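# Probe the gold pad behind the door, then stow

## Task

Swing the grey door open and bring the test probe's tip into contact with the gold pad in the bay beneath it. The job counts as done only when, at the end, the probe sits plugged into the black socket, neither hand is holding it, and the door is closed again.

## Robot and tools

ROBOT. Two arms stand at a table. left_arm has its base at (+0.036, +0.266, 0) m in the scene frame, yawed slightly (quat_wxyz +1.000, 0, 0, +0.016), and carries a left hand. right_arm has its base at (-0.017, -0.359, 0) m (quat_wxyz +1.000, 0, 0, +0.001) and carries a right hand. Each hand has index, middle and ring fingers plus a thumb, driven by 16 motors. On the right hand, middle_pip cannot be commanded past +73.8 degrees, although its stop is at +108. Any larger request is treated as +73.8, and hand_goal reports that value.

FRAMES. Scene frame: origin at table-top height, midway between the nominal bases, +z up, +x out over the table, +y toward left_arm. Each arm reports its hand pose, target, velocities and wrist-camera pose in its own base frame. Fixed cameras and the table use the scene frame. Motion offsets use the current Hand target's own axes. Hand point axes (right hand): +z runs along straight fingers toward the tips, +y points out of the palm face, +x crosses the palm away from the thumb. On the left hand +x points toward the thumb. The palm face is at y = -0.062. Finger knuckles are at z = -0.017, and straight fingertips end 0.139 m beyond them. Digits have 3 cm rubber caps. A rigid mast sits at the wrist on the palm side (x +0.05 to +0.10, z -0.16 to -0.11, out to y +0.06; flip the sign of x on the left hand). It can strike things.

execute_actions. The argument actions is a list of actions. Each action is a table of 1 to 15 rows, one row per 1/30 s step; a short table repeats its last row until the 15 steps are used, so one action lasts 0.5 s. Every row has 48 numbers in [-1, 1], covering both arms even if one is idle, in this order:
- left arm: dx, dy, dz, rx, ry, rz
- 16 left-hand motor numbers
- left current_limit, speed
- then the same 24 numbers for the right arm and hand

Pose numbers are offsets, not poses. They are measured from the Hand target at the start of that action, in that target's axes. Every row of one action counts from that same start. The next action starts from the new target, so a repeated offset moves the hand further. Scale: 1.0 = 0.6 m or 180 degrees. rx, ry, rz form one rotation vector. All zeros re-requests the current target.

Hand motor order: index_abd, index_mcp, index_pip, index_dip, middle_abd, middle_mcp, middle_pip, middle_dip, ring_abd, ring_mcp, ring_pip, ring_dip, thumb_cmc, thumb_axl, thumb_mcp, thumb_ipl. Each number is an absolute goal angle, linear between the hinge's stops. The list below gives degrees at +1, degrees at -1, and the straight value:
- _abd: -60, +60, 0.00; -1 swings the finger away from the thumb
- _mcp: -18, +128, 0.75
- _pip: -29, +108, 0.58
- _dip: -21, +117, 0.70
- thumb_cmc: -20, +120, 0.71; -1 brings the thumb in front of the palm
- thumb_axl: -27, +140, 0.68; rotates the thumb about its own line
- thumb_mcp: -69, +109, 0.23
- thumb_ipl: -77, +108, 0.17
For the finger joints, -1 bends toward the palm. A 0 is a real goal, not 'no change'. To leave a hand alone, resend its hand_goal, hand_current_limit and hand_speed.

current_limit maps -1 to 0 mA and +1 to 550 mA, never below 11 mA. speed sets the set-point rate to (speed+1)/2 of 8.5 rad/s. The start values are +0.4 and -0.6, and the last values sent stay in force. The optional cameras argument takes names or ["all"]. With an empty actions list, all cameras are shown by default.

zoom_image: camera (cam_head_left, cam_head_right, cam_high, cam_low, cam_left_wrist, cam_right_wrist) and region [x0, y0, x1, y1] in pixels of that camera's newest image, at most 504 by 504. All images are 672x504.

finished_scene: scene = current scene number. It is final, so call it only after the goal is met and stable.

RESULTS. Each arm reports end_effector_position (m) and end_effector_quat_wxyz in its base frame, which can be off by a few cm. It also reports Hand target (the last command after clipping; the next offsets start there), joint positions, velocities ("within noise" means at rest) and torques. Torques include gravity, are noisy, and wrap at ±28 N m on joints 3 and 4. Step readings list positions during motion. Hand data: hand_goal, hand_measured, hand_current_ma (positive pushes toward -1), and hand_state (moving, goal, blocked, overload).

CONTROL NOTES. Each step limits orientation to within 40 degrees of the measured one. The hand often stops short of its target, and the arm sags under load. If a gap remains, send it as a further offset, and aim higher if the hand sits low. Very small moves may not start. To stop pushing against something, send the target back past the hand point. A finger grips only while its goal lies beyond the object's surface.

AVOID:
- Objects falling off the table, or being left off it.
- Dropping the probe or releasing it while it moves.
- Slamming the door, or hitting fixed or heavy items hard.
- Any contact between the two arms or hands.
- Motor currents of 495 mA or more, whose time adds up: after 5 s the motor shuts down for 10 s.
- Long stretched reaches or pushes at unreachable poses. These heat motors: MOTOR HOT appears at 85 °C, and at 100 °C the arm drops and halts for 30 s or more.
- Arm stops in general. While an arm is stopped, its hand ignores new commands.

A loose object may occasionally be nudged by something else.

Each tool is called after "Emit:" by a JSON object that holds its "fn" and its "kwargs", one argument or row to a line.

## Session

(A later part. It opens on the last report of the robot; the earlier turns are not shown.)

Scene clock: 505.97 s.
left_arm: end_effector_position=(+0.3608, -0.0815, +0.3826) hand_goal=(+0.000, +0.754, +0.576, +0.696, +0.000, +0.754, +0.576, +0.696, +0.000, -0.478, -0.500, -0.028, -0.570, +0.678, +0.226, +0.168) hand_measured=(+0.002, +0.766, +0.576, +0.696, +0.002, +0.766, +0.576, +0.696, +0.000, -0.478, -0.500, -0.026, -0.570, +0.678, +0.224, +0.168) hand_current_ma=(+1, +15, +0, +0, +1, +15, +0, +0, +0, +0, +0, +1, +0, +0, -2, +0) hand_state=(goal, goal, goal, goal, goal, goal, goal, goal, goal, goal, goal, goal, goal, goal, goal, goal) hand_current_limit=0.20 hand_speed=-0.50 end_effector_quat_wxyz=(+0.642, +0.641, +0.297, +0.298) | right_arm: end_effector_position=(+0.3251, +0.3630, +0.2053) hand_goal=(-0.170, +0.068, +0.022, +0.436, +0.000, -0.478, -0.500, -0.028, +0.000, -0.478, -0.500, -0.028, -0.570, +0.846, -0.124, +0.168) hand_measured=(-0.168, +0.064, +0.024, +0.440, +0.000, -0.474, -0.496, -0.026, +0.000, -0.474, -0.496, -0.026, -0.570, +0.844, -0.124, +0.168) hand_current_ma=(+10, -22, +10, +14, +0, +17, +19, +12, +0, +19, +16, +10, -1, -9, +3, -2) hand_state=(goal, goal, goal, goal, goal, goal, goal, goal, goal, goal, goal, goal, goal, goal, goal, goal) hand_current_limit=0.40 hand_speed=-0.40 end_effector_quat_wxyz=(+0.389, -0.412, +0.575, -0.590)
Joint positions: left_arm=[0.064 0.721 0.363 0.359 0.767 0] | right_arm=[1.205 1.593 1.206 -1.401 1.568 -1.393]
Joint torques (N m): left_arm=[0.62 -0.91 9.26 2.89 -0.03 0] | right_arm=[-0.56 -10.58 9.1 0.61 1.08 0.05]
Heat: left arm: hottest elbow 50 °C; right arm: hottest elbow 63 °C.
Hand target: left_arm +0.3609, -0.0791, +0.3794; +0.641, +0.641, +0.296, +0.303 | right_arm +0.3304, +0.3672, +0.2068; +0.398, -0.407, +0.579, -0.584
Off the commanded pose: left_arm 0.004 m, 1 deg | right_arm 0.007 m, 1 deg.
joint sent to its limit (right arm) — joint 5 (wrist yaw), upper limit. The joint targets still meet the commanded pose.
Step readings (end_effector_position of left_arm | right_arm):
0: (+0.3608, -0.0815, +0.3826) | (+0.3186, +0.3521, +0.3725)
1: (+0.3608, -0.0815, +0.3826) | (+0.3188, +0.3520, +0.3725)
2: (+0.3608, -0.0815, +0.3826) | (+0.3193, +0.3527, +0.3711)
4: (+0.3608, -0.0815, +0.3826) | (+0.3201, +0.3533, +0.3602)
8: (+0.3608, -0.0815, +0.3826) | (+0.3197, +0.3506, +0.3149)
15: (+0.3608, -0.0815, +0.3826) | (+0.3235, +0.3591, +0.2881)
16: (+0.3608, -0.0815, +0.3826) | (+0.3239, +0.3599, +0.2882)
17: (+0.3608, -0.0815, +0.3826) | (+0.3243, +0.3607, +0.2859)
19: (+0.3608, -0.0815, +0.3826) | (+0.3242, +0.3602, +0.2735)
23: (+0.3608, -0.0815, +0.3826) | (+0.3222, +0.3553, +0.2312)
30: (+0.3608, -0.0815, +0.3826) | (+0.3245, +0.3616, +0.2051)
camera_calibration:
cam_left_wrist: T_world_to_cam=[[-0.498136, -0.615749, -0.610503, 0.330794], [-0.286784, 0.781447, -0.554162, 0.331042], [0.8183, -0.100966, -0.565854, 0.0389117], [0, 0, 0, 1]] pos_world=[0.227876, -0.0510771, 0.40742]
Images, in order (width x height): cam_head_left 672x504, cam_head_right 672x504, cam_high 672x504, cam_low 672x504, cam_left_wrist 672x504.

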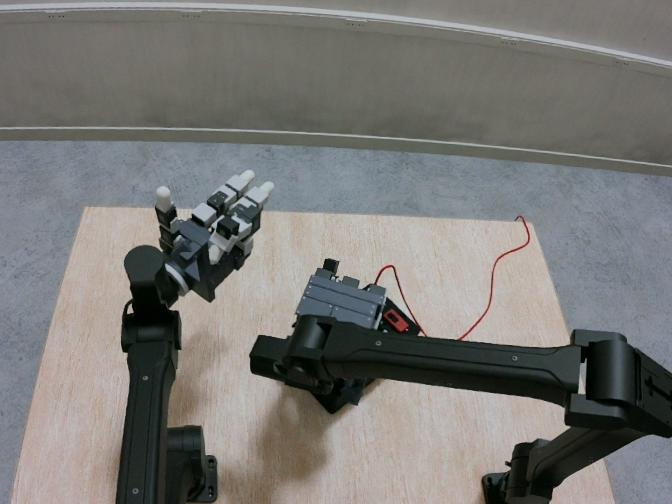

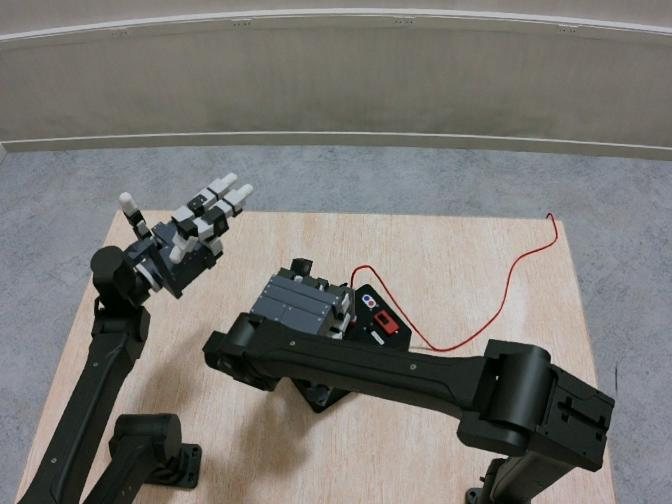

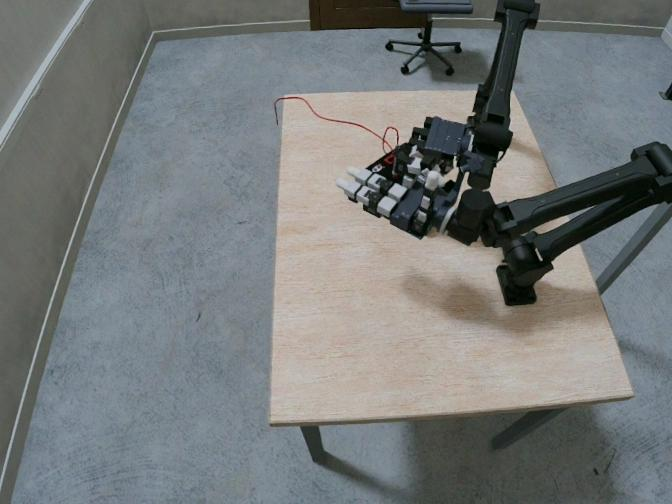

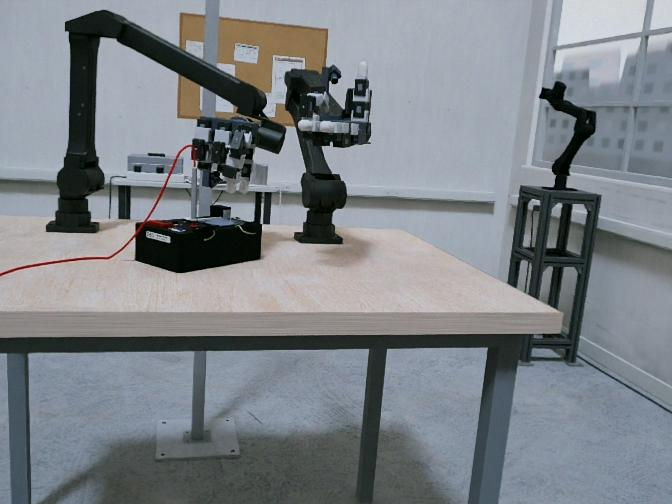

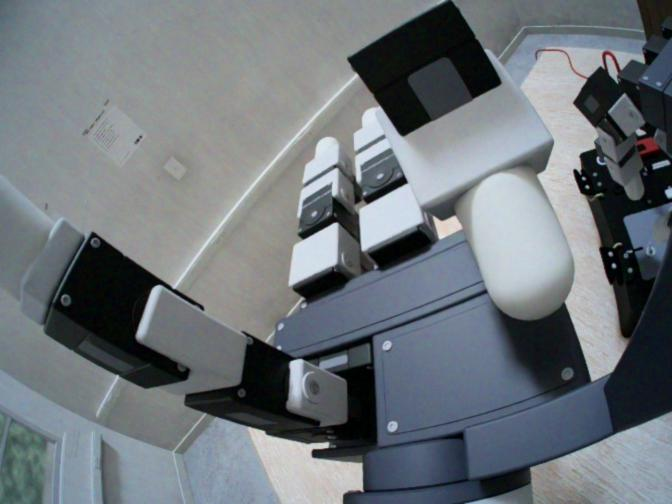

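Emit:
{"fn": "execute_actions", "kwargs": {
  "actions": [
    [[0,0,0,0,0,0, 0,0.754,0.576,0.696, 0,0.754,0.576,0.696, 0,-0.479,-0.5,-0.029, -0.571,0.678,0.225,0.168, 0.2,-0.5, -0.0125,0.065,0.0116,0,0,0, -0.17,0.068,0.022,0.435, 0,-0.479,-0.5,-0.029, 0,-0.479,-0.5,-0.029, -0.571,0.845,-0.124,0.168, 0.4,-0.4]]
  ],
  "cameras": ["cam_low","cam_left_wrist"]
}}

Emit:
{"fn": "zoom_image", "kwargs": {
  "camera": "cam_low",
  "region": [205, 175, 265, 230]
}}

Emit:
{"fn": "zoom_image", "kwargs": {
  "camera": "cam_left_wrist",
  "region": [592, 160, 672, 290]
}}

Scene clock: 547.80 s.
left_arm: end_effector_position=(+0.3608, -0.0815, +0.3826) hand_goal=(+0.000, +0.754, +0.576, +0.696, +0.000, +0.754, +0.576, +0.696, +0.000, -0.478, -0.500, -0.028, -0.570, +0.678, +0.226, +0.168) hand_measured=(+0.002, +0.766, +0.576, +0.696, +0.002, +0.766, +0.576, +0.696, +0.000, -0.478, -0.500, -0.026, -0.570, +0.678, +0.224, +0.168) hand_current_ma=(+1, +15, +0, +0, +1, +15, +0, +0, +0, +0, +0, +1, +0, +0, -2, +0) hand_state=(goal, goal, goal, goal, goal, goal, goal, goal, goal, goal, goal, goal, goal, goal, goal, goal) hand_current_limit=0.20 hand_speed=-0.50 end_effector_quat_wxyz=(+0.642, +0.641, +0.297, +0.298) | right_arm: end_effector_position=(+0.3327, +0.3709, +0.1724) hand_goal=(-0.170, +0.068, +0.022, +0.436, +0.000, -0.478, -0.500, -0.028, +0.000, -0.478, -0.500, -0.028, -0.570, +0.846, -0.124, +0.168) hand_measured=(-0.168, +0.064, +0.024, +0.440, +0.000, -0.474, -0.496, -0.026, +0.000, -0.474, -0.496, -0.026, -0.570, +0.844, -0.124, +0.168) hand_current_ma=(+10, -22, +9, +14, +0, +17, +19, +12, +0, +18, +16, +10, -1, -9, +3, -2) hand_state=(goal, goal, goal, goal, goal, goal, goal, goal, goal, goal, goal, goal, goal, goal, goal, goal) hand_current_limit=0.40 hand_speed=-0.40 end_effector_quat_wxyz=(+0.391, -0.405, +0.581, -0.588)
Joint positions: left_arm=[0.064 0.721 0.363 0.359 0.767 0] | right_arm=[1.196 1.655 1.189 -1.328 1.569 -1.368]
Joint torques (N m): left_arm=[0.62 -0.79 9.26 2.88 -0.03 0] | right_arm=[-1.03 -10.29 8.17 0.51 1.05 0.04]
Heat: left arm: hottest elbow 48 °C; right arm: hottest elbow 58 °C.
Hand target: left_arm +0.3609, -0.0791, +0.3794; +0.641, +0.641, +0.296, +0.303 | right_arm +0.3394, +0.3711, +0.1676; +0.398, -0.407, +0.579, -0.584
Off the commanded pose: left_arm 0.004 m, 1 deg | right_arm 0.008 m, 1 deg.
joint sent to its limit (right arm) — joint 5 (wrist yaw), upper limit. The joint targets still meet the commanded pose.
Step readings (end_effector_position of left_arm | right_arm):
0: (+0.3608, -0.0815, +0.3826) | (+0.3251, +0.3630, +0.2053)
1: (+0.3608, -0.0815, +0.3826) | (+0.3252, +0.3632, +0.2053)
2: (+0.3608, -0.0815, +0.3826) | (+0.3255, +0.3642, +0.2052)
4: (+0.3608, -0.0815, +0.3826) | (+0.3271, +0.3671, +0.2024)
8: (+0.3608, -0.0815, +0.3826) | (+0.3303, +0.3700, +0.1872)
15: (+0.3608, -0.0815, +0.3826) | (+0.3325, +0.3701, +0.1724)
camera_calibration:
cam_left_wrist: T_world_to_cam=[[-0.498136, -0.615749, -0.610503, 0.330794], [-0.286784, 0.781447, -0.554162, 0.331042], [0.8183, -0.100966, -0.565854, 0.0389117], [0, 0, 0, 1]] pos_world=[0.227876, -0.0510771, 0.40742]
Images, in order (width x height): cam_low 672x504, cam_left_wrist 672x504.

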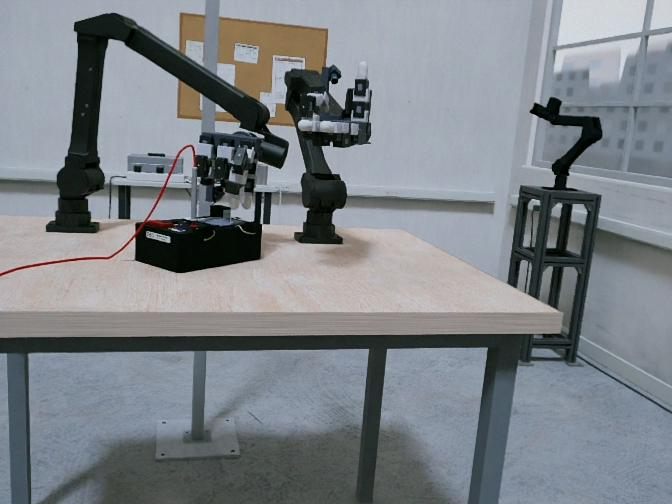

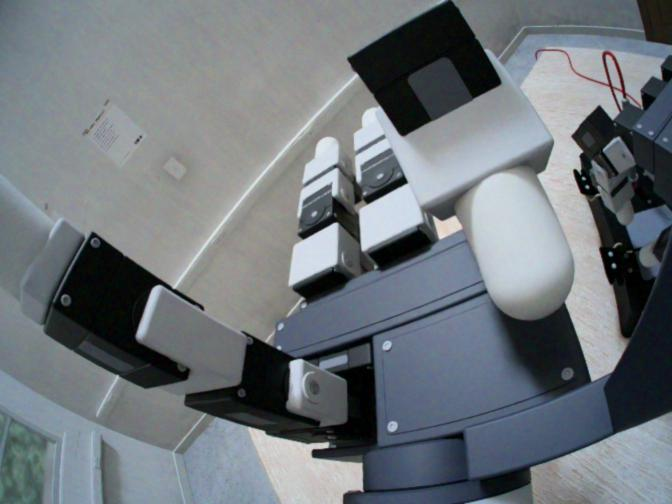

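Scaled by 8.400 from the camera's 672x504 image, which has a finer 960x720 frame.

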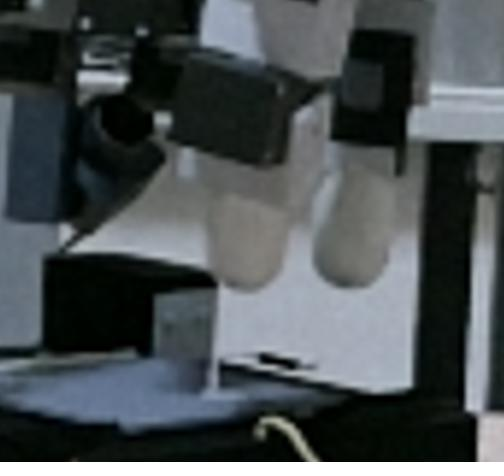

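Scaled by 3.877 from the camera's 672x504 image, which has a finer 960x720 frame.

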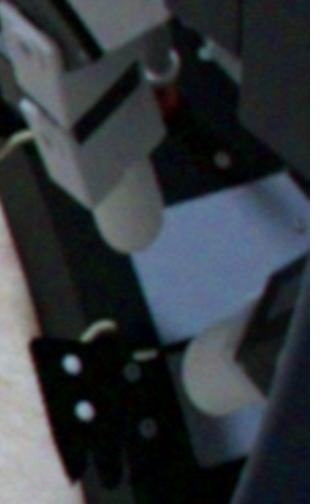

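Emit:
{"fn": "execute_actions", "kwargs": {
  "actions": [
    [[0,0,0,0,0,0, 0,0.754,0.576,0.696, 0,0.754,0.576,0.696, 0,-0.479,-0.5,-0.029, -0.571,0.678,0.225,0.168, 0.2,-0.5, 0.0147,0.022,0.0058,0,0,0, -0.17,0.068,0.022,0.435, 0,-0.479,-0.5,-0.029, 0,-0.479,-0.5,-0.029, -0.571,0.845,-0.124,0.168, 0.4,-0.4]]
  ],
  "cameras": ["cam_low","cam_left_wrist"]
}}

Emit:
{"fn": "zoom_image", "kwargs": {
  "camera": "cam_low",
  "region": [205, 175, 265, 230]
}}

Emit:
{"fn": "zoom_image", "kwargs": {
  "camera": "cam_left_wrist",
  "region": [592, 160, 672, 290]
}}

Scene clock: 564.93 s.
left_arm: end_effector_position=(+0.3608, -0.0815, +0.3826) hand_goal=(+0.000, +0.754, +0.576, +0.696, +0.000, +0.754, +0.576, +0.696, +0.000, -0.478, -0.500, -0.028, -0.570, +0.678, +0.226, +0.168) hand_measured=(+0.002, +0.766, +0.576, +0.696, +0.002, +0.766, +0.576, +0.696, +0.000, -0.478, -0.500, -0.026, -0.570, +0.678, +0.224, +0.168) hand_current_ma=(+1, +15, +0, +0, +1, +15, +0, +0, +0, +0, +0, +1, +0, +0, -2, +0) hand_state=(goal, goal, goal, goal, goal, goal, goal, goal, goal, goal, goal, goal, goal, goal, goal, goal) hand_current_limit=0.20 hand_speed=-0.50 end_effector_quat_wxyz=(+0.642, +0.641, +0.297, +0.298) | right_arm: end_effector_position=(+0.3337, +0.3622, +0.1613) hand_goal=(-0.170, +0.068, +0.022, +0.436, +0.000, -0.478, -0.500, -0.028, +0.000, -0.478, -0.500, -0.028, -0.570, +0.846, -0.124, +0.168) hand_measured=(-0.168, +0.064, +0.024, +0.440, +0.000, -0.474, -0.496, -0.026, +0.000, -0.474, -0.496, -0.026, -0.570, +0.844, -0.124, +0.168) hand_current_ma=(+10, -22, +9, +14, +0, +17, +19, +12, +0, +18, +16, +10, -1, -9, +3, -2) hand_state=(goal, goal, goal, goal, goal, goal, goal, goal, goal, goal, goal, goal, goal, goal, goal, goal) hand_current_limit=0.40 hand_speed=-0.40 end_effector_quat_wxyz=(+0.389, -0.402, +0.583, -0.590)
Joint positions: left_arm=[0.064 0.721 0.363 0.359 0.767 0] | right_arm=[1.187 1.655 1.155 -1.301 1.569 -1.36]
Joint torques (N m): left_arm=[0.56 -0.85 9.24 2.88 -0.03 0] | right_arm=[-1.08 -9.88 7.54 0.72 1.07 0.01]
Heat: left arm: hottest elbow 47 °C; right arm: hottest elbow 55 °C.
Hand target: left_arm +0.3609, -0.0791, +0.3794; +0.641, +0.641, +0.296, +0.303 | right_arm +0.3395, +0.3614, +0.1546; +0.398, -0.407, +0.579, -0.584
Off the commanded pose: left_arm 0.004 m, 1 deg | right_arm 0.009 m, 1 deg.
joint sent to its limit (right arm) — joint 5 (wrist yaw), upper limit. The joint targets still meet the commanded pose.
Step readings (end_effector_position of left_arm | right_arm):
0: (+0.3608, -0.0815, +0.3826) | (+0.3328, +0.3709, +0.1724)
1: (+0.3608, -0.0815, +0.3826) | (+0.3328, +0.3709, +0.1724)
2: (+0.3608, -0.0815, +0.3826) | (+0.3329, +0.3708, +0.1720)
4: (+0.3608, -0.0815, +0.3826) | (+0.3330, +0.3697, +0.1699)
8: (+0.3608, -0.0815, +0.3826) | (+0.3328, +0.3634, +0.1629)
15: (+0.3608, -0.0815, +0.3826) | (+0.3335, +0.3623, +0.1613)
camera_calibration:
cam_left_wrist: T_world_to_cam=[[-0.498136, -0.615749, -0.610503, 0.330794], [-0.286784, 0.781447, -0.554162, 0.331042], [0.8183, -0.100966, -0.565854, 0.0389117], [0, 0, 0, 1]] pos_world=[0.227876, -0.0510771, 0.40742]
Images, in order (width x height): cam_low 672x504, cam_left_wrist 672x504.

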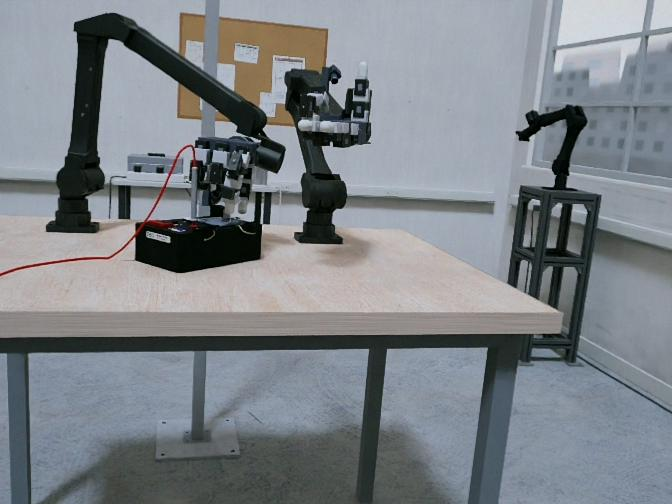

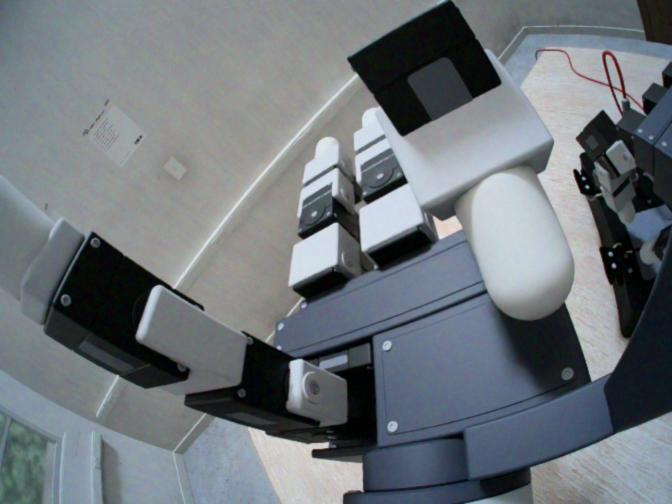

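Scaled by 8.400 from the camera's 672x504 image, which has a finer 960x720 frame.

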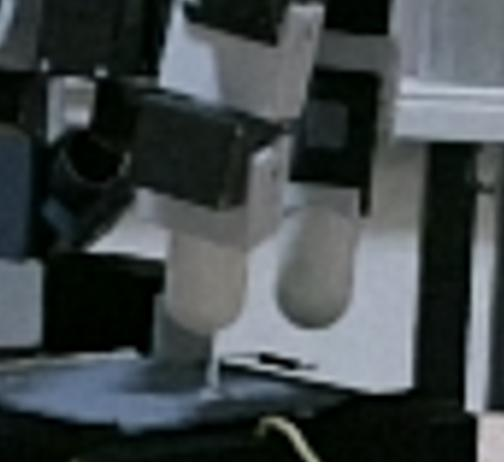

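Scaled by 3.877 from the camera's 672x504 image, which has a finer 960x720 frame.

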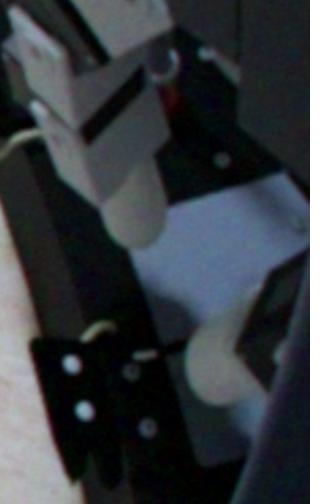

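Emit:
{"fn": "execute_actions", "kwargs": {
  "actions": [
    [[0,0,0,0,0,0, 0,0.754,0.576,0.696, 0,0.754,0.576,0.696, 0,-0.479,-0.5,-0.029, -0.571,0.678,0.225,0.168, 0.2,-0.5, -0.0063,0.03,-0.0137,0,0,0, -0.17,0.068,0.022,0.435, 0,-0.479,-0.5,-0.029, 0,-0.479,-0.5,-0.029, -0.571,0.845,-0.124,0.168, 0.4,-0.4]]
  ],
  "cameras": ["cam_low","cam_left_wrist"]
}}

Emit:
{"fn": "zoom_image", "kwargs": {
  "camera": "cam_low",
  "region": [205, 175, 265, 230]
}}

Emit:
{"fn": "zoom_image", "kwargs": {
  "camera": "cam_left_wrist",
  "region": [592, 160, 672, 290]
}}

Scene clock: 582.40 s.
left_arm: end_effector_position=(+0.3608, -0.0815, +0.3826) hand_goal=(+0.000, +0.754, +0.576, +0.696, +0.000, +0.754, +0.576, +0.696, +0.000, -0.478, -0.500, -0.028, -0.570, +0.678, +0.226, +0.168) hand_measured=(+0.002, +0.766, +0.576, +0.696, +0.002, +0.766, +0.576, +0.696, +0.000, -0.478, -0.500, -0.026, -0.570, +0.678, +0.224, +0.168) hand_current_ma=(+1, +15, +0, +0, +1, +15, +0, +0, +0, +0, +0, +1, +0, +0, -2, +0) hand_state=(goal, goal, goal, goal, goal, goal, goal, goal, goal, goal, goal, goal, goal, goal, goal, goal) hand_current_limit=0.20 hand_speed=-0.50 end_effector_quat_wxyz=(+0.642, +0.641, +0.297, +0.298) | right_arm: end_effector_position=(+0.3332, +0.3614, +0.1584) hand_goal=(-0.170, +0.068, +0.022, +0.436, +0.000, -0.478, -0.500, -0.028, +0.000, -0.478, -0.500, -0.028, -0.570, +0.846, -0.124, +0.168) hand_measured=(-0.168, +0.064, +0.024, +0.440, +0.000, -0.474, -0.496, -0.026, +0.000, -0.474, -0.496, -0.026, -0.570, +0.844, -0.124, +0.168) hand_current_ma=(+10, -22, +9, +14, +0, +17, +19, +12, +0, +18, +16, +10, -1, -9, +3, -2) hand_state=(goal, goal, goal, goal, goal, goal, goal, goal, goal, goal, goal, goal, goal, goal, goal, goal) hand_current_limit=0.40 hand_speed=-0.40 end_effector_quat_wxyz=(+0.387, -0.404, +0.580, -0.592)
Joint positions: left_arm=[0.064 0.721 0.363 0.359 0.767 0] | right_arm=[1.188 1.655 1.148 -1.277 1.57 -1.386]
Joint torques (N m): left_arm=[0.5 -0.85 9.24 2.86 -0.03 0] | right_arm=[0.67 -8.06 6.54 1.57 1.02 0.4]
Heat: left arm: hottest elbow 47 °C; right arm: hottest elbow 54 °C.
Hand target: left_arm +0.3609, -0.0791, +0.3794; +0.641, +0.641, +0.296, +0.303 | right_arm +0.3330, +0.3677, +0.1366; +0.398, -0.407, +0.579, -0.584
Off the commanded pose: left_arm 0.004 m, 1 deg | right_arm 0.023 m, 2 deg.
joint read past its limit (right arm) — joint 5 (wrist yaw), upper limit.
joint sent to its limit (right arm) — joint 5 (wrist yaw), upper limit. The joint targets still meet the commanded pose.
Step readings (end_effector_position of left_arm | right_arm):
0: (+0.3608, -0.0815, +0.3826) | (+0.3337, +0.3622, +0.1613)
1: (+0.3608, -0.0815, +0.3826) | (+0.3337, +0.3623, +0.1613)
2: (+0.3608, -0.0815, +0.3826) | (+0.3336, +0.3621, +0.1608)
4: (+0.3608, -0.0815, +0.3826) | (+0.3335, +0.3617, +0.1601)
8: (+0.3608, -0.0815, +0.3826) | (+0.3331, +0.3612, +0.1590)
15: (+0.3608, -0.0815, +0.3826) | (+0.3331, +0.3612, +0.1586)
camera_calibration:
cam_left_wrist: T_world_to_cam=[[-0.498136, -0.615749, -0.610503, 0.330794], [-0.286784, 0.781447, -0.554162, 0.331042], [0.8183, -0.100966, -0.565854, 0.0389117], [0, 0, 0, 1]] pos_world=[0.227876, -0.0510771, 0.40742]
Images, in order (width x height): cam_low 672x504, cam_left_wrist 672x504.

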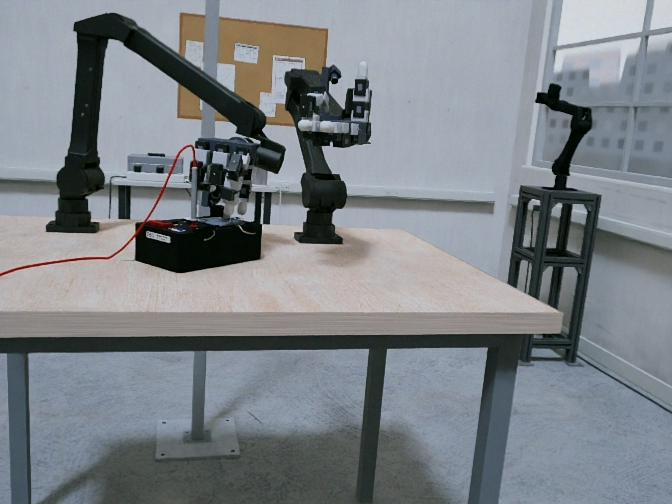

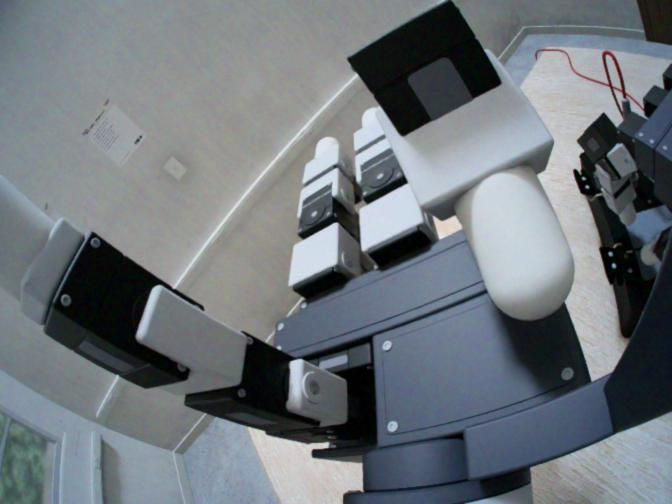

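Scaled by 8.400 from the camera's 672x504 image, which has a finer 960x720 frame.

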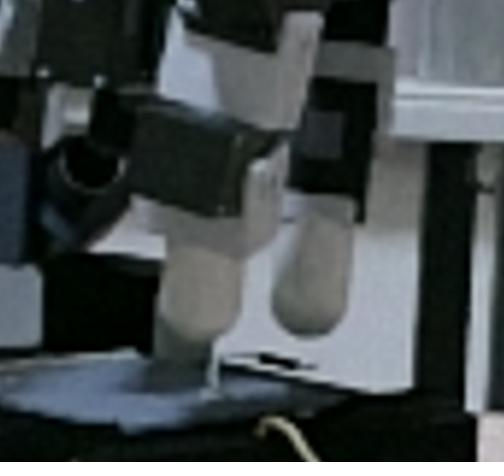

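Scaled by 3.877 from the camera's 672x504 image, which has a finer 960x720 frame.

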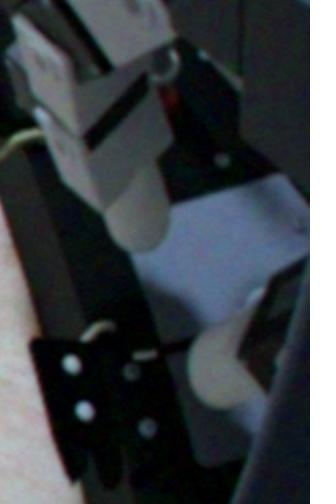

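Emit:
{"fn": "execute_actions", "kwargs": {
  "actions": [
    [[0,0,0,0,0,0, 0,0.754,0.576,0.696, 0,0.754,0.576,0.696, 0,-0.479,-0.5,-0.029, -0.571,0.678,0.225,0.168, 0.2,-0.5, 0,-0.055,0,0,0,0, -0.17,0.068,0.022,0.435, 0,-0.479,-0.5,-0.029, 0,-0.479,-0.5,-0.029, -0.571,0.845,-0.124,0.168, 0.4,-0.4]]
  ],
  "cameras": ["cam_low","cam_high","cam_head_left","cam_head_right","cam_right_wrist"]
}}

Emit:
{"fn": "zoom_image", "kwargs": {
  "camera": "cam_head_left",
  "region": [300, 230, 420, 350]
}}

Emit:
{"fn": "zoom_image", "kwargs": {
  "camera": "cam_high",
  "region": [370, 100, 470, 200]
}}

Emit:
{"fn": "zoom_image", "kwargs": {
  "camera": "cam_low",
  "region": [160, 110, 280, 240]
}}

Scene clock: 595.60 s.
left_arm: end_effector_position=(+0.3608, -0.0815, +0.3826) hand_goal=(+0.000, +0.754, +0.576, +0.696, +0.000, +0.754, +0.576, +0.696, +0.000, -0.478, -0.500, -0.028, -0.570, +0.678, +0.226, +0.168) hand_measured=(+0.002, +0.766, +0.576, +0.696, +0.002, +0.766, +0.576, +0.696, +0.000, -0.478, -0.500, -0.026, -0.570, +0.678, +0.224, +0.168) hand_current_ma=(+1, +15, +0, +0, +1, +15, +0, +0, +0, +0, +0, +1, +0, +0, -2, +0) hand_state=(goal, goal, goal, goal, goal, goal, goal, goal, goal, goal, goal, goal, goal, goal, goal, goal) hand_current_limit=0.20 hand_speed=-0.50 end_effector_quat_wxyz=(+0.642, +0.641, +0.297, +0.298) | right_arm: end_effector_position=(+0.3329, +0.3607, +0.1582) hand_goal=(-0.170, +0.068, +0.022, +0.436, +0.000, -0.478, -0.500, -0.028, +0.000, -0.478, -0.500, -0.028, -0.570, +0.846, -0.124, +0.168) hand_measured=(-0.168, +0.064, +0.024, +0.440, +0.000, -0.474, -0.496, -0.026, +0.000, -0.474, -0.496, -0.026, -0.570, +0.844, -0.124, +0.168) hand_current_ma=(+10, -22, +9, +14, +0, +17, +19, +12, +0, +18, +16, +10, -1, -9, +3, -2) hand_state=(goal, goal, goal, goal, goal, goal, goal, goal, goal, goal, goal, goal, goal, goal, goal, goal) hand_current_limit=0.40 hand_speed=-0.40 end_effector_quat_wxyz=(+0.384, -0.407, +0.579, -0.593)
Joint positions: left_arm=[0.064 0.721 0.363 0.359 0.767 0] | right_arm=[1.188 1.655 1.148 -1.277 1.57 -1.395]
Joint torques (N m): left_arm=[0.62 -0.91 9.25 2.88 -0.03 0] | right_arm=[0.26 -12.16 9.24 0.14 1.03 -0.12]
Heat: left arm: hottest elbow 47 °C; right arm: hottest elbow 52 °C.
Hand target: left_arm +0.3609, -0.0791, +0.3794; +0.641, +0.641, +0.296, +0.303 | right_arm +0.3332, +0.3682, +0.1696; +0.398, -0.407, +0.579, -0.584
Off the commanded pose: left_arm 0.004 m, 1 deg | right_arm 0.014 m, 2 deg.
joint read past its limit (right arm) — joint 5 (wrist yaw), upper limit.
joint sent to its limit (right arm) — joint 5 (wrist yaw), upper limit. The joint targets still meet the commanded pose.
Step readings (end_effector_position of left_arm | right_arm):
0: (+0.3608, -0.0815, +0.3826) | (+0.3332, +0.3614, +0.1584)
1: (+0.3608, -0.0815, +0.3826) | (+0.3332, +0.3614, +0.1584)
2: (+0.3608, -0.0815, +0.3826) | (+0.3332, +0.3612, +0.1584)
4: (+0.3608, -0.0815, +0.3826) | (+0.3331, +0.3610, +0.1583)
8: (+0.3608, -0.0815, +0.3826) | (+0.3330, +0.3608, +0.1582)
15: (+0.3608, -0.0815, +0.3826) | (+0.3329, +0.3607, +0.1582)
camera_calibration:
cam_right_wrist: T_world_to_cam=[[0.254733, 0.714332, -0.651798, -0.208847], [-0.548165, 0.661944, 0.51122, -0.190165], [0.796635, 0.227067, 0.560191, -0.313978], [0, 0, 0, 1]] pos_world=[0.199084, 0.346358, 0.136978]
Images, in order (width x height): cam_head_left 672x504, cam_head_right 672x504, cam_high 672x504, cam_low 672x504, cam_right_wrist 672x504.

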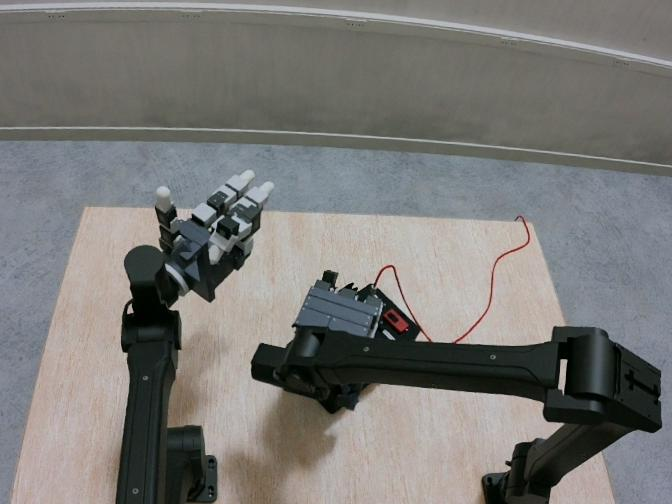

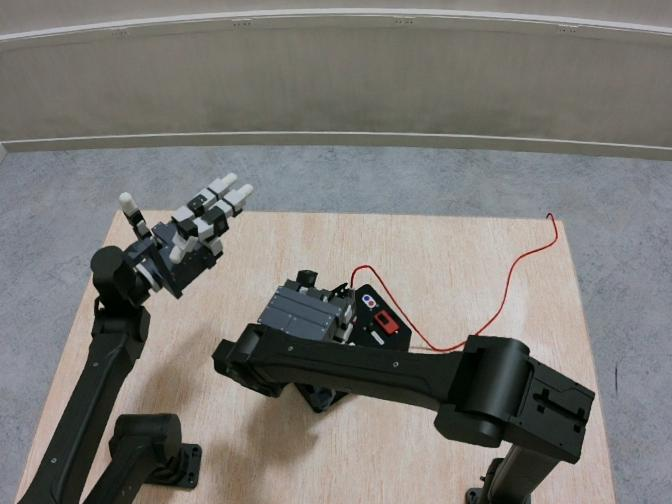

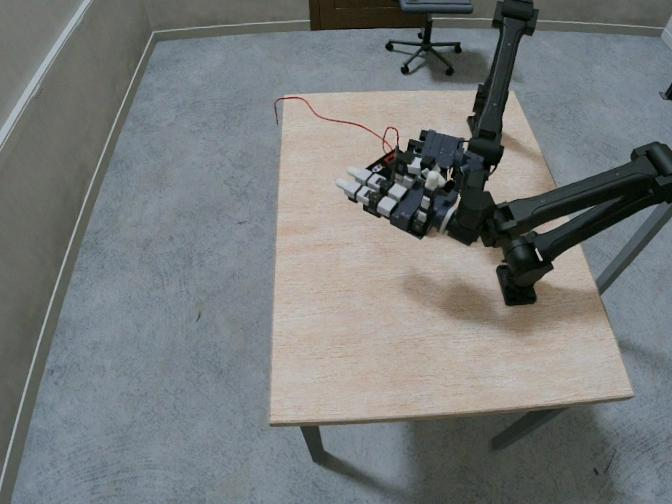

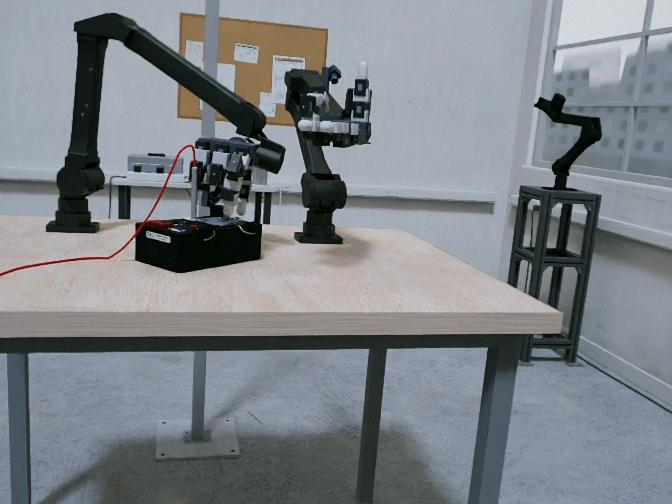

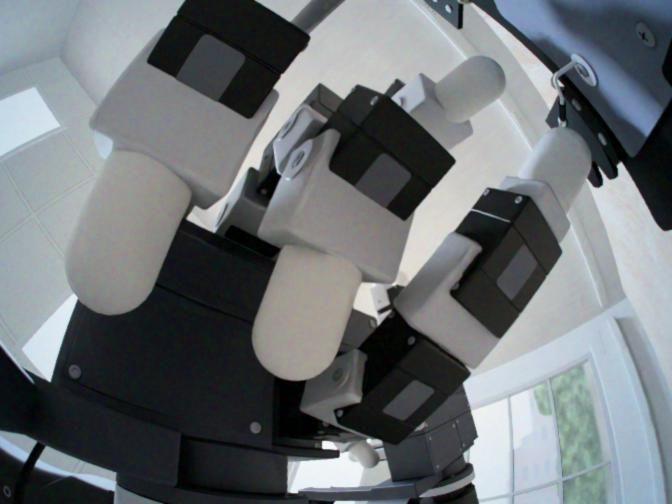

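Scaled by 4.200 from the camera's 672x504 image, which has a finer 960x720 frame.

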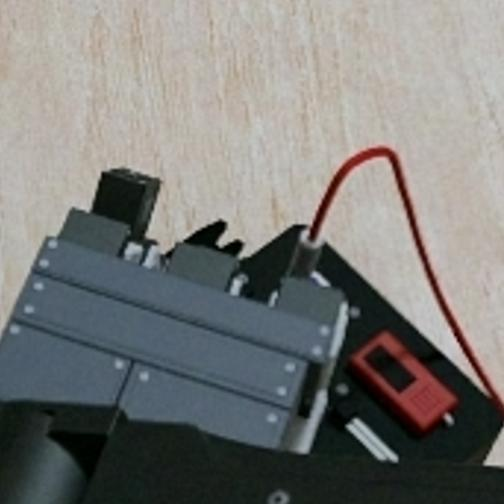

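Scaled by 5.040 from the camera's 672x504 image, which has a finer 960x720 frame.

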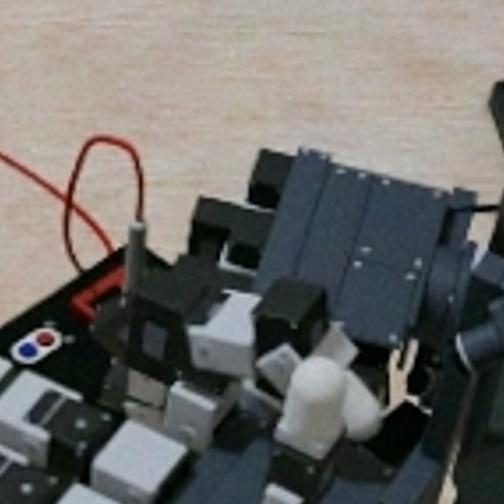

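Scaled by 3.877 from the camera's 672x504 image, which has a finer 960x720 frame.

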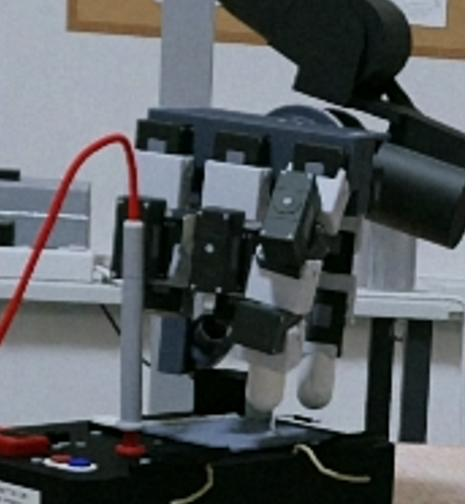

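Emit:
{"fn": "execute_actions", "kwargs": {
  "actions": [
    [[0,0,0,0,0,0, 0,0.754,0.576,0.696, 0,0.754,0.576,0.696, 0,-0.479,-0.5,-0.029, -0.571,0.678,0.225,0.168, 0.2,-0.5, 0,-0.1,0,0,0,0, -0.17,0.068,0.022,0.435, 0,-0.479,-0.5,-0.029, 0,-0.479,-0.5,-0.029, -0.571,0.845,-0.124,0.168, 0.4,-0.4]],
    [[0,0,0,0,0,0, 0,0.754,0.576,0.696, 0,0.754,0.576,0.696, 0,-0.479,-0.5,-0.029, -0.571,0.678,0.225,0.168, 0.2,-0.5, -0.019,-0.0017,0,0,0,-0.0833, -0.17,0.068,0.022,0.435, 0,-0.479,-0.5,-0.029, 0,-0.479,-0.5,-0.029, -0.571,0.845,-0.124,0.168, 0.4,-0.4]],
    [[0,0,0,0,0,0, 0,0.754,0.576,0.696, 0,0.754,0.576,0.696, 0,-0.479,-0.5,-0.029, -0.571,0.678,0.225,0.168, 0.2,-0.5, -0.019,-0.0017,0,0,0,-0.0833, -0.17,0.068,0.022,0.435, 0,-0.479,-0.5,-0.029, 0,-0.479,-0.5,-0.029, -0.571,0.845,-0.124,0.168, 0.4,-0.4]]
  ],
  "cameras": ["cam_low","cam_left_wrist"]
}}

Emit:
{"fn": "zoom_image", "kwargs": {
  "camera": "cam_low",
  "region": [160, 110, 280, 240]
}}

Emit:
{"fn": "zoom_image", "kwargs": {
  "camera": "cam_left_wrist",
  "region": [572, 100, 672, 290]
}}

Scene clock: 628.30 s.
left_arm: end_effector_position=(+0.3608, -0.0815, +0.3826) hand_goal=(+0.000, +0.754, +0.576, +0.696, +0.000, +0.754, +0.576, +0.696, +0.000, -0.478, -0.500, -0.028, -0.570, +0.678, +0.226, +0.168) hand_measured=(+0.002, +0.766, +0.576, +0.696, +0.002, +0.766, +0.576, +0.696, +0.000, -0.478, -0.500, -0.026, -0.570, +0.678, +0.224, +0.168) hand_current_ma=(+1, +15, +0, +0, +1, +15, +0, +0, +0, +0, +0, +1, +0, +0, -2, +0) hand_state=(goal, goal, goal, goal, goal, goal, goal, goal, goal, goal, goal, goal, goal, goal, goal, goal) hand_current_limit=0.20 hand_speed=-0.50 end_effector_quat_wxyz=(+0.642, +0.641, +0.297, +0.298) | right_arm: end_effector_position=(+0.3400, +0.3784, +0.2238) hand_goal=(-0.170, +0.068, +0.022, +0.436, +0.000, -0.478, -0.500, -0.028, +0.000, -0.478, -0.500, -0.028, -0.570, +0.846, -0.124, +0.168) hand_measured=(-0.168, +0.064, +0.024, +0.440, +0.000, -0.474, -0.496, -0.026, +0.000, -0.474, -0.496, -0.026, -0.570, +0.846, -0.124, +0.168) hand_current_ma=(+10, -22, +9, +14, +0, +17, +19, +12, +0, +18, +16, +10, +4, -5, +4, -2) hand_state=(goal, goal, goal, goal, goal, goal, goal, goal, goal, goal, goal, goal, goal, goal, goal, goal) hand_current_limit=0.40 hand_speed=-0.40 end_effector_quat_wxyz=(-0.227, +0.537, -0.461, +0.669)
Joint positions: left_arm=[0.064 0.721 0.363 0.359 0.767 0] | right_arm=[1.188 1.763 1.469 -1.614 1.569 -1.768]
Joint torques (N m): left_arm=[0.56 -0.85 9.24 2.89 -0.03 0] | right_arm=[0.56 -11.81 11.26 -0.57 0.98 -0.38]
Heat: left arm: hottest elbow 47 °C; right arm: hottest elbow 53 °C.
Hand target: left_arm +0.3609, -0.0791, +0.3794; +0.641, +0.641, +0.296, +0.303 | right_arm +0.3415, +0.3902, +0.2283; -0.233, +0.543, -0.454, +0.667
Off the commanded pose: left_arm 0.004 m, 1 deg | right_arm 0.013 m, 1 deg.
joint read past its limit (right arm) — joint 5 (wrist yaw), upper limit.
joint sent to its limit (right arm) — joint 5 (wrist yaw), upper limit. The joint targets still meet the commanded pose.
Step readings (end_effector_position of left_arm | right_arm):
0: (+0.3608, -0.0815, +0.3826) | (+0.3329, +0.3607, +0.1582)
1: (+0.3608, -0.0815, +0.3826) | (+0.3329, +0.3606, +0.1582)
2: (+0.3608, -0.0815, +0.3826) | (+0.3324, +0.3594, +0.1590)
4: (+0.3608, -0.0815, +0.3826) | (+0.3314, +0.3571, +0.1642)
8: (+0.3608, -0.0815, +0.3826) | (+0.3316, +0.3576, +0.1917)
15: (+0.3608, -0.0815, +0.3826) | (+0.3330, +0.3610, +0.2182)
16: (+0.3608, -0.0815, +0.3826) | (+0.3328, +0.3604, +0.2183)
17: (+0.3608, -0.0815, +0.3826) | (+0.3322, +0.3591, +0.2189)
19: (+0.3608, -0.0815, +0.3826) | (+0.3324, +0.3597, +0.2226)
23: (+0.3608, -0.0815, +0.3826) | (+0.3367, +0.3702, +0.2297)
30: (+0.3608, -0.0815, +0.3826) | (+0.3359, +0.3682, +0.2254)
31: (+0.3608, -0.0815, +0.3826) | (+0.3357, +0.3678, +0.2251)
32: (+0.3608, -0.0815, +0.3826) | (+0.3355, +0.3674, +0.2260)
34: (+0.3608, -0.0815, +0.3826) | (+0.3369, +0.3707, +0.2284)
38: (+0.3608, -0.0815, +0.3826) | (+0.3413, +0.3818, +0.2279)
45: (+0.3608, -0.0815, +0.3826) | (+0.3400, +0.3784, +0.2213)
camera_calibration:
cam_left_wrist: T_world_to_cam=[[-0.498136, -0.615749, -0.610503, 0.330794], [-0.286784, 0.781447, -0.554162, 0.331042], [0.8183, -0.100966, -0.565854, 0.0389117], [0, 0, 0, 1]] pos_world=[0.227876, -0.0510771, 0.40742]
Images, in order (width x height): cam_low 672x504, cam_left_wrist 672x504.

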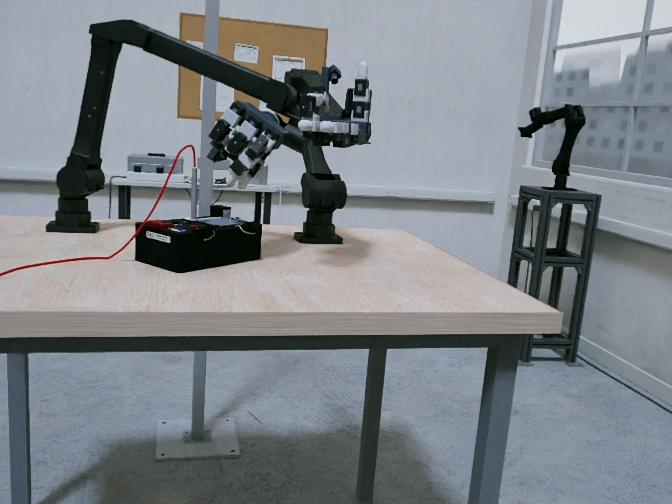

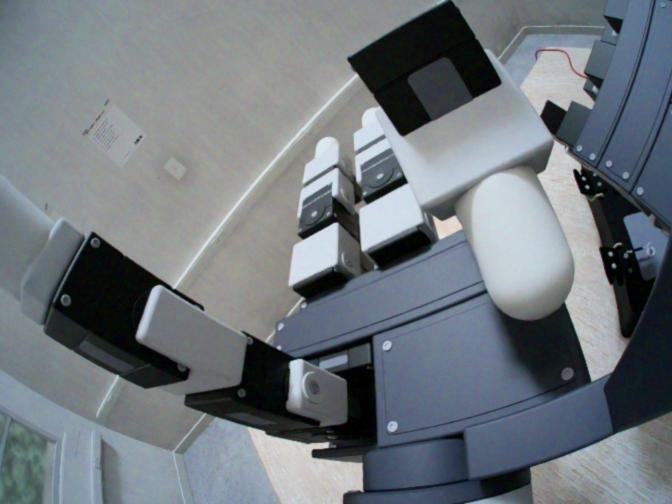

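Scaled by 3.877 from the camera's 672x504 image, which has a finer 960x720 frame.

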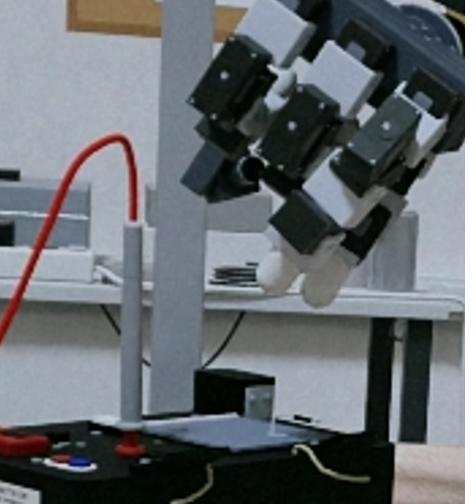

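Scaled by 2.653 from the camera's 672x504 image, which has a finer 960x720 frame.

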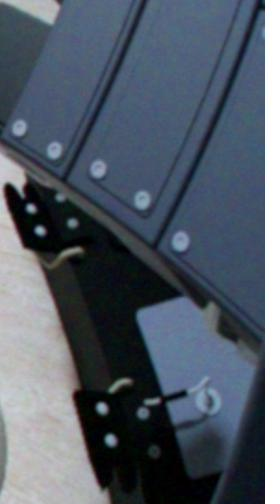

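Emit:
{"fn": "execute_actions", "kwargs": {
  "actions": [
    [[0,0,0,0,0,0, 0,0.754,0.576,0.696, 0,0.754,0.576,0.696, 0,-0.479,-0.5,-0.029, -0.571,0.678,0.225,0.168, 0.2,-0.5, -0.042,0.058,-0.0055,0,0,0, -0.17,0.068,0.022,0.435, 0,-0.479,-0.5,-0.029, 0,-0.479,-0.5,-0.029, -0.571,0.845,-0.124,0.168, 0.4,-0.4]]
  ],
  "cameras": ["cam_low","cam_left_wrist"]
}}

Emit:
{"fn": "zoom_image", "kwargs": {
  "camera": "cam_low",
  "region": [160, 110, 280, 240]
}}

Emit:
{"fn": "zoom_image", "kwargs": {
  "camera": "cam_left_wrist",
  "region": [572, 100, 672, 290]
}}

Scene clock: 642.87 s.
left_arm: end_effector_position=(+0.3608, -0.0815, +0.3826) hand_goal=(+0.000, +0.754, +0.576, +0.696, +0.000, +0.754, +0.576, +0.696, +0.000, -0.478, -0.500, -0.028, -0.570, +0.678, +0.226, +0.168) hand_measured=(+0.002, +0.766, +0.576, +0.696, +0.002, +0.766, +0.576, +0.696, +0.000, -0.478, -0.500, -0.026, -0.570, +0.678, +0.224, +0.168) hand_current_ma=(+1, +15, +0, +0, +1, +15, +0, +0, +0, +0, +0, +1, +0, +0, -2, +0) hand_state=(goal, goal, goal, goal, goal, goal, goal, goal, goal, goal, goal, goal, goal, goal, goal, goal) hand_current_limit=0.20 hand_speed=-0.50 end_effector_quat_wxyz=(+0.642, +0.641, +0.297, +0.298) | right_arm: end_effector_position=(+0.3422, +0.3869, +0.1931) hand_goal=(-0.170, +0.068, +0.022, +0.436, +0.000, -0.478, -0.500, -0.028, +0.000, -0.478, -0.500, -0.028, -0.570, +0.846, -0.124, +0.168) hand_measured=(-0.168, +0.064, +0.024, +0.440, +0.000, -0.474, -0.496, -0.026, +0.000, -0.474, -0.496, -0.026, -0.568, +0.846, -0.124, +0.168) hand_current_ma=(+10, -22, +9, +14, +0, +17, +19, +12, +0, +18, +16, +10, +5, -5, +4, -2) hand_state=(goal, goal, goal, goal, goal, goal, goal, goal, goal, goal, goal, goal, goal, goal, goal, goal) hand_current_limit=0.40 hand_speed=-0.40 end_effector_quat_wxyz=(-0.225, +0.539, -0.459, +0.670)
Joint positions: left_arm=[0.064 0.721 0.363 0.359 0.767 0] | right_arm=[1.19 1.814 1.454 -1.565 1.569 -1.758]
Joint torques (N m): left_arm=[0.56 -0.91 9.25 2.86 -0.03 0] | right_arm=[0.56 -11.69 8.36 0.18 1 -0.19]
Heat: left arm: hottest elbow 47 °C; right arm: hottest elbow 54 °C.
Hand target: left_arm +0.3609, -0.0791, +0.3794; +0.641, +0.641, +0.296, +0.303 | right_arm +0.3397, +0.3949, +0.1854; -0.233, +0.543, -0.454, +0.667
Off the commanded pose: left_arm 0.004 m, 1 deg | right_arm 0.011 m, 1 deg.
joint read past its limit (right arm) — joint 5 (wrist yaw), upper limit.
joint sent to its limit (right arm) — joint 5 (wrist yaw), upper limit. The joint targets still meet the commanded pose.
Step readings (end_effector_position of left_arm | right_arm):
0: (+0.3608, -0.0815, +0.3826) | (+0.3400, +0.3784, +0.2238)
1: (+0.3608, -0.0815, +0.3826) | (+0.3400, +0.3784, +0.2238)
2: (+0.3608, -0.0815, +0.3826) | (+0.3400, +0.3785, +0.2235)
4: (+0.3608, -0.0815, +0.3826) | (+0.3407, +0.3802, +0.2208)
8: (+0.3608, -0.0815, +0.3826) | (+0.3416, +0.3848, +0.2074)
15: (+0.3608, -0.0815, +0.3826) | (+0.3420, +0.3863, +0.1934)
camera_calibration:
cam_left_wrist: T_world_to_cam=[[-0.498136, -0.615749, -0.610503, 0.330794], [-0.286784, 0.781447, -0.554162, 0.331042], [0.8183, -0.100966, -0.565854, 0.0389117], [0, 0, 0, 1]] pos_world=[0.227876, -0.0510771, 0.40742]
Images, in order (width x height): cam_low 672x504, cam_left_wrist 672x504.

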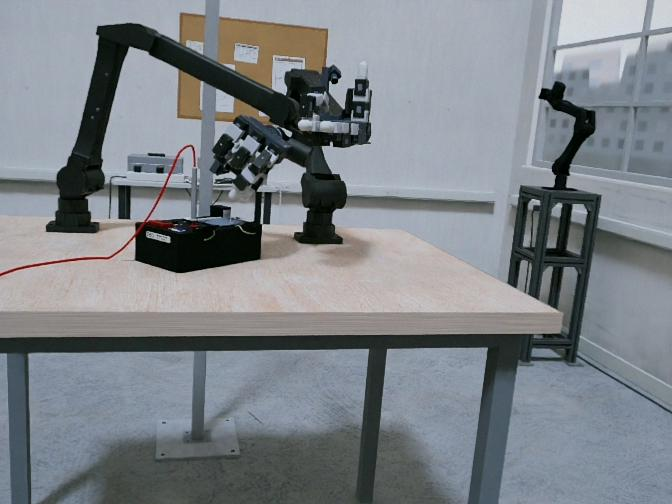

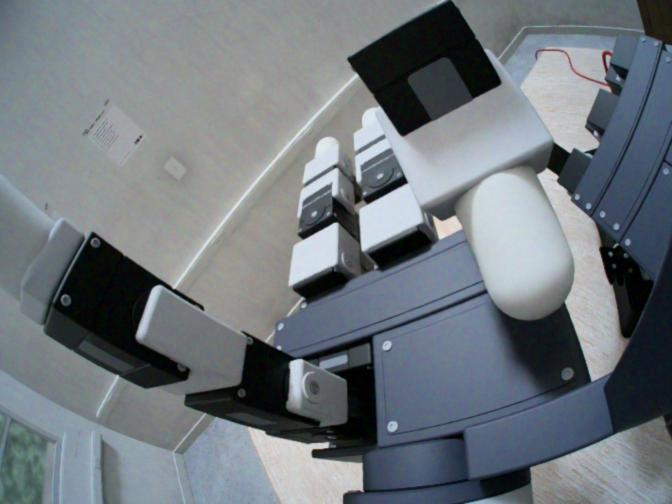

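Scaled by 3.877 from the camera's 672x504 image, which has a finer 960x720 frame.

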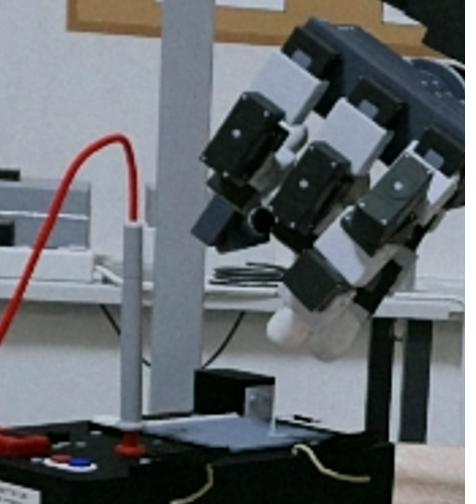

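Scaled by 2.653 from the camera's 672x504 image, which has a finer 960x720 frame.

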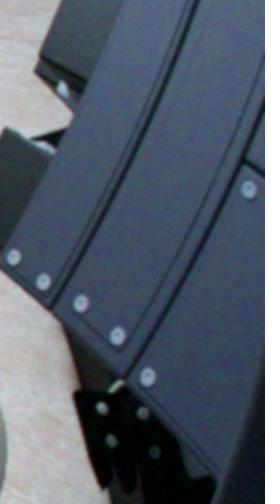

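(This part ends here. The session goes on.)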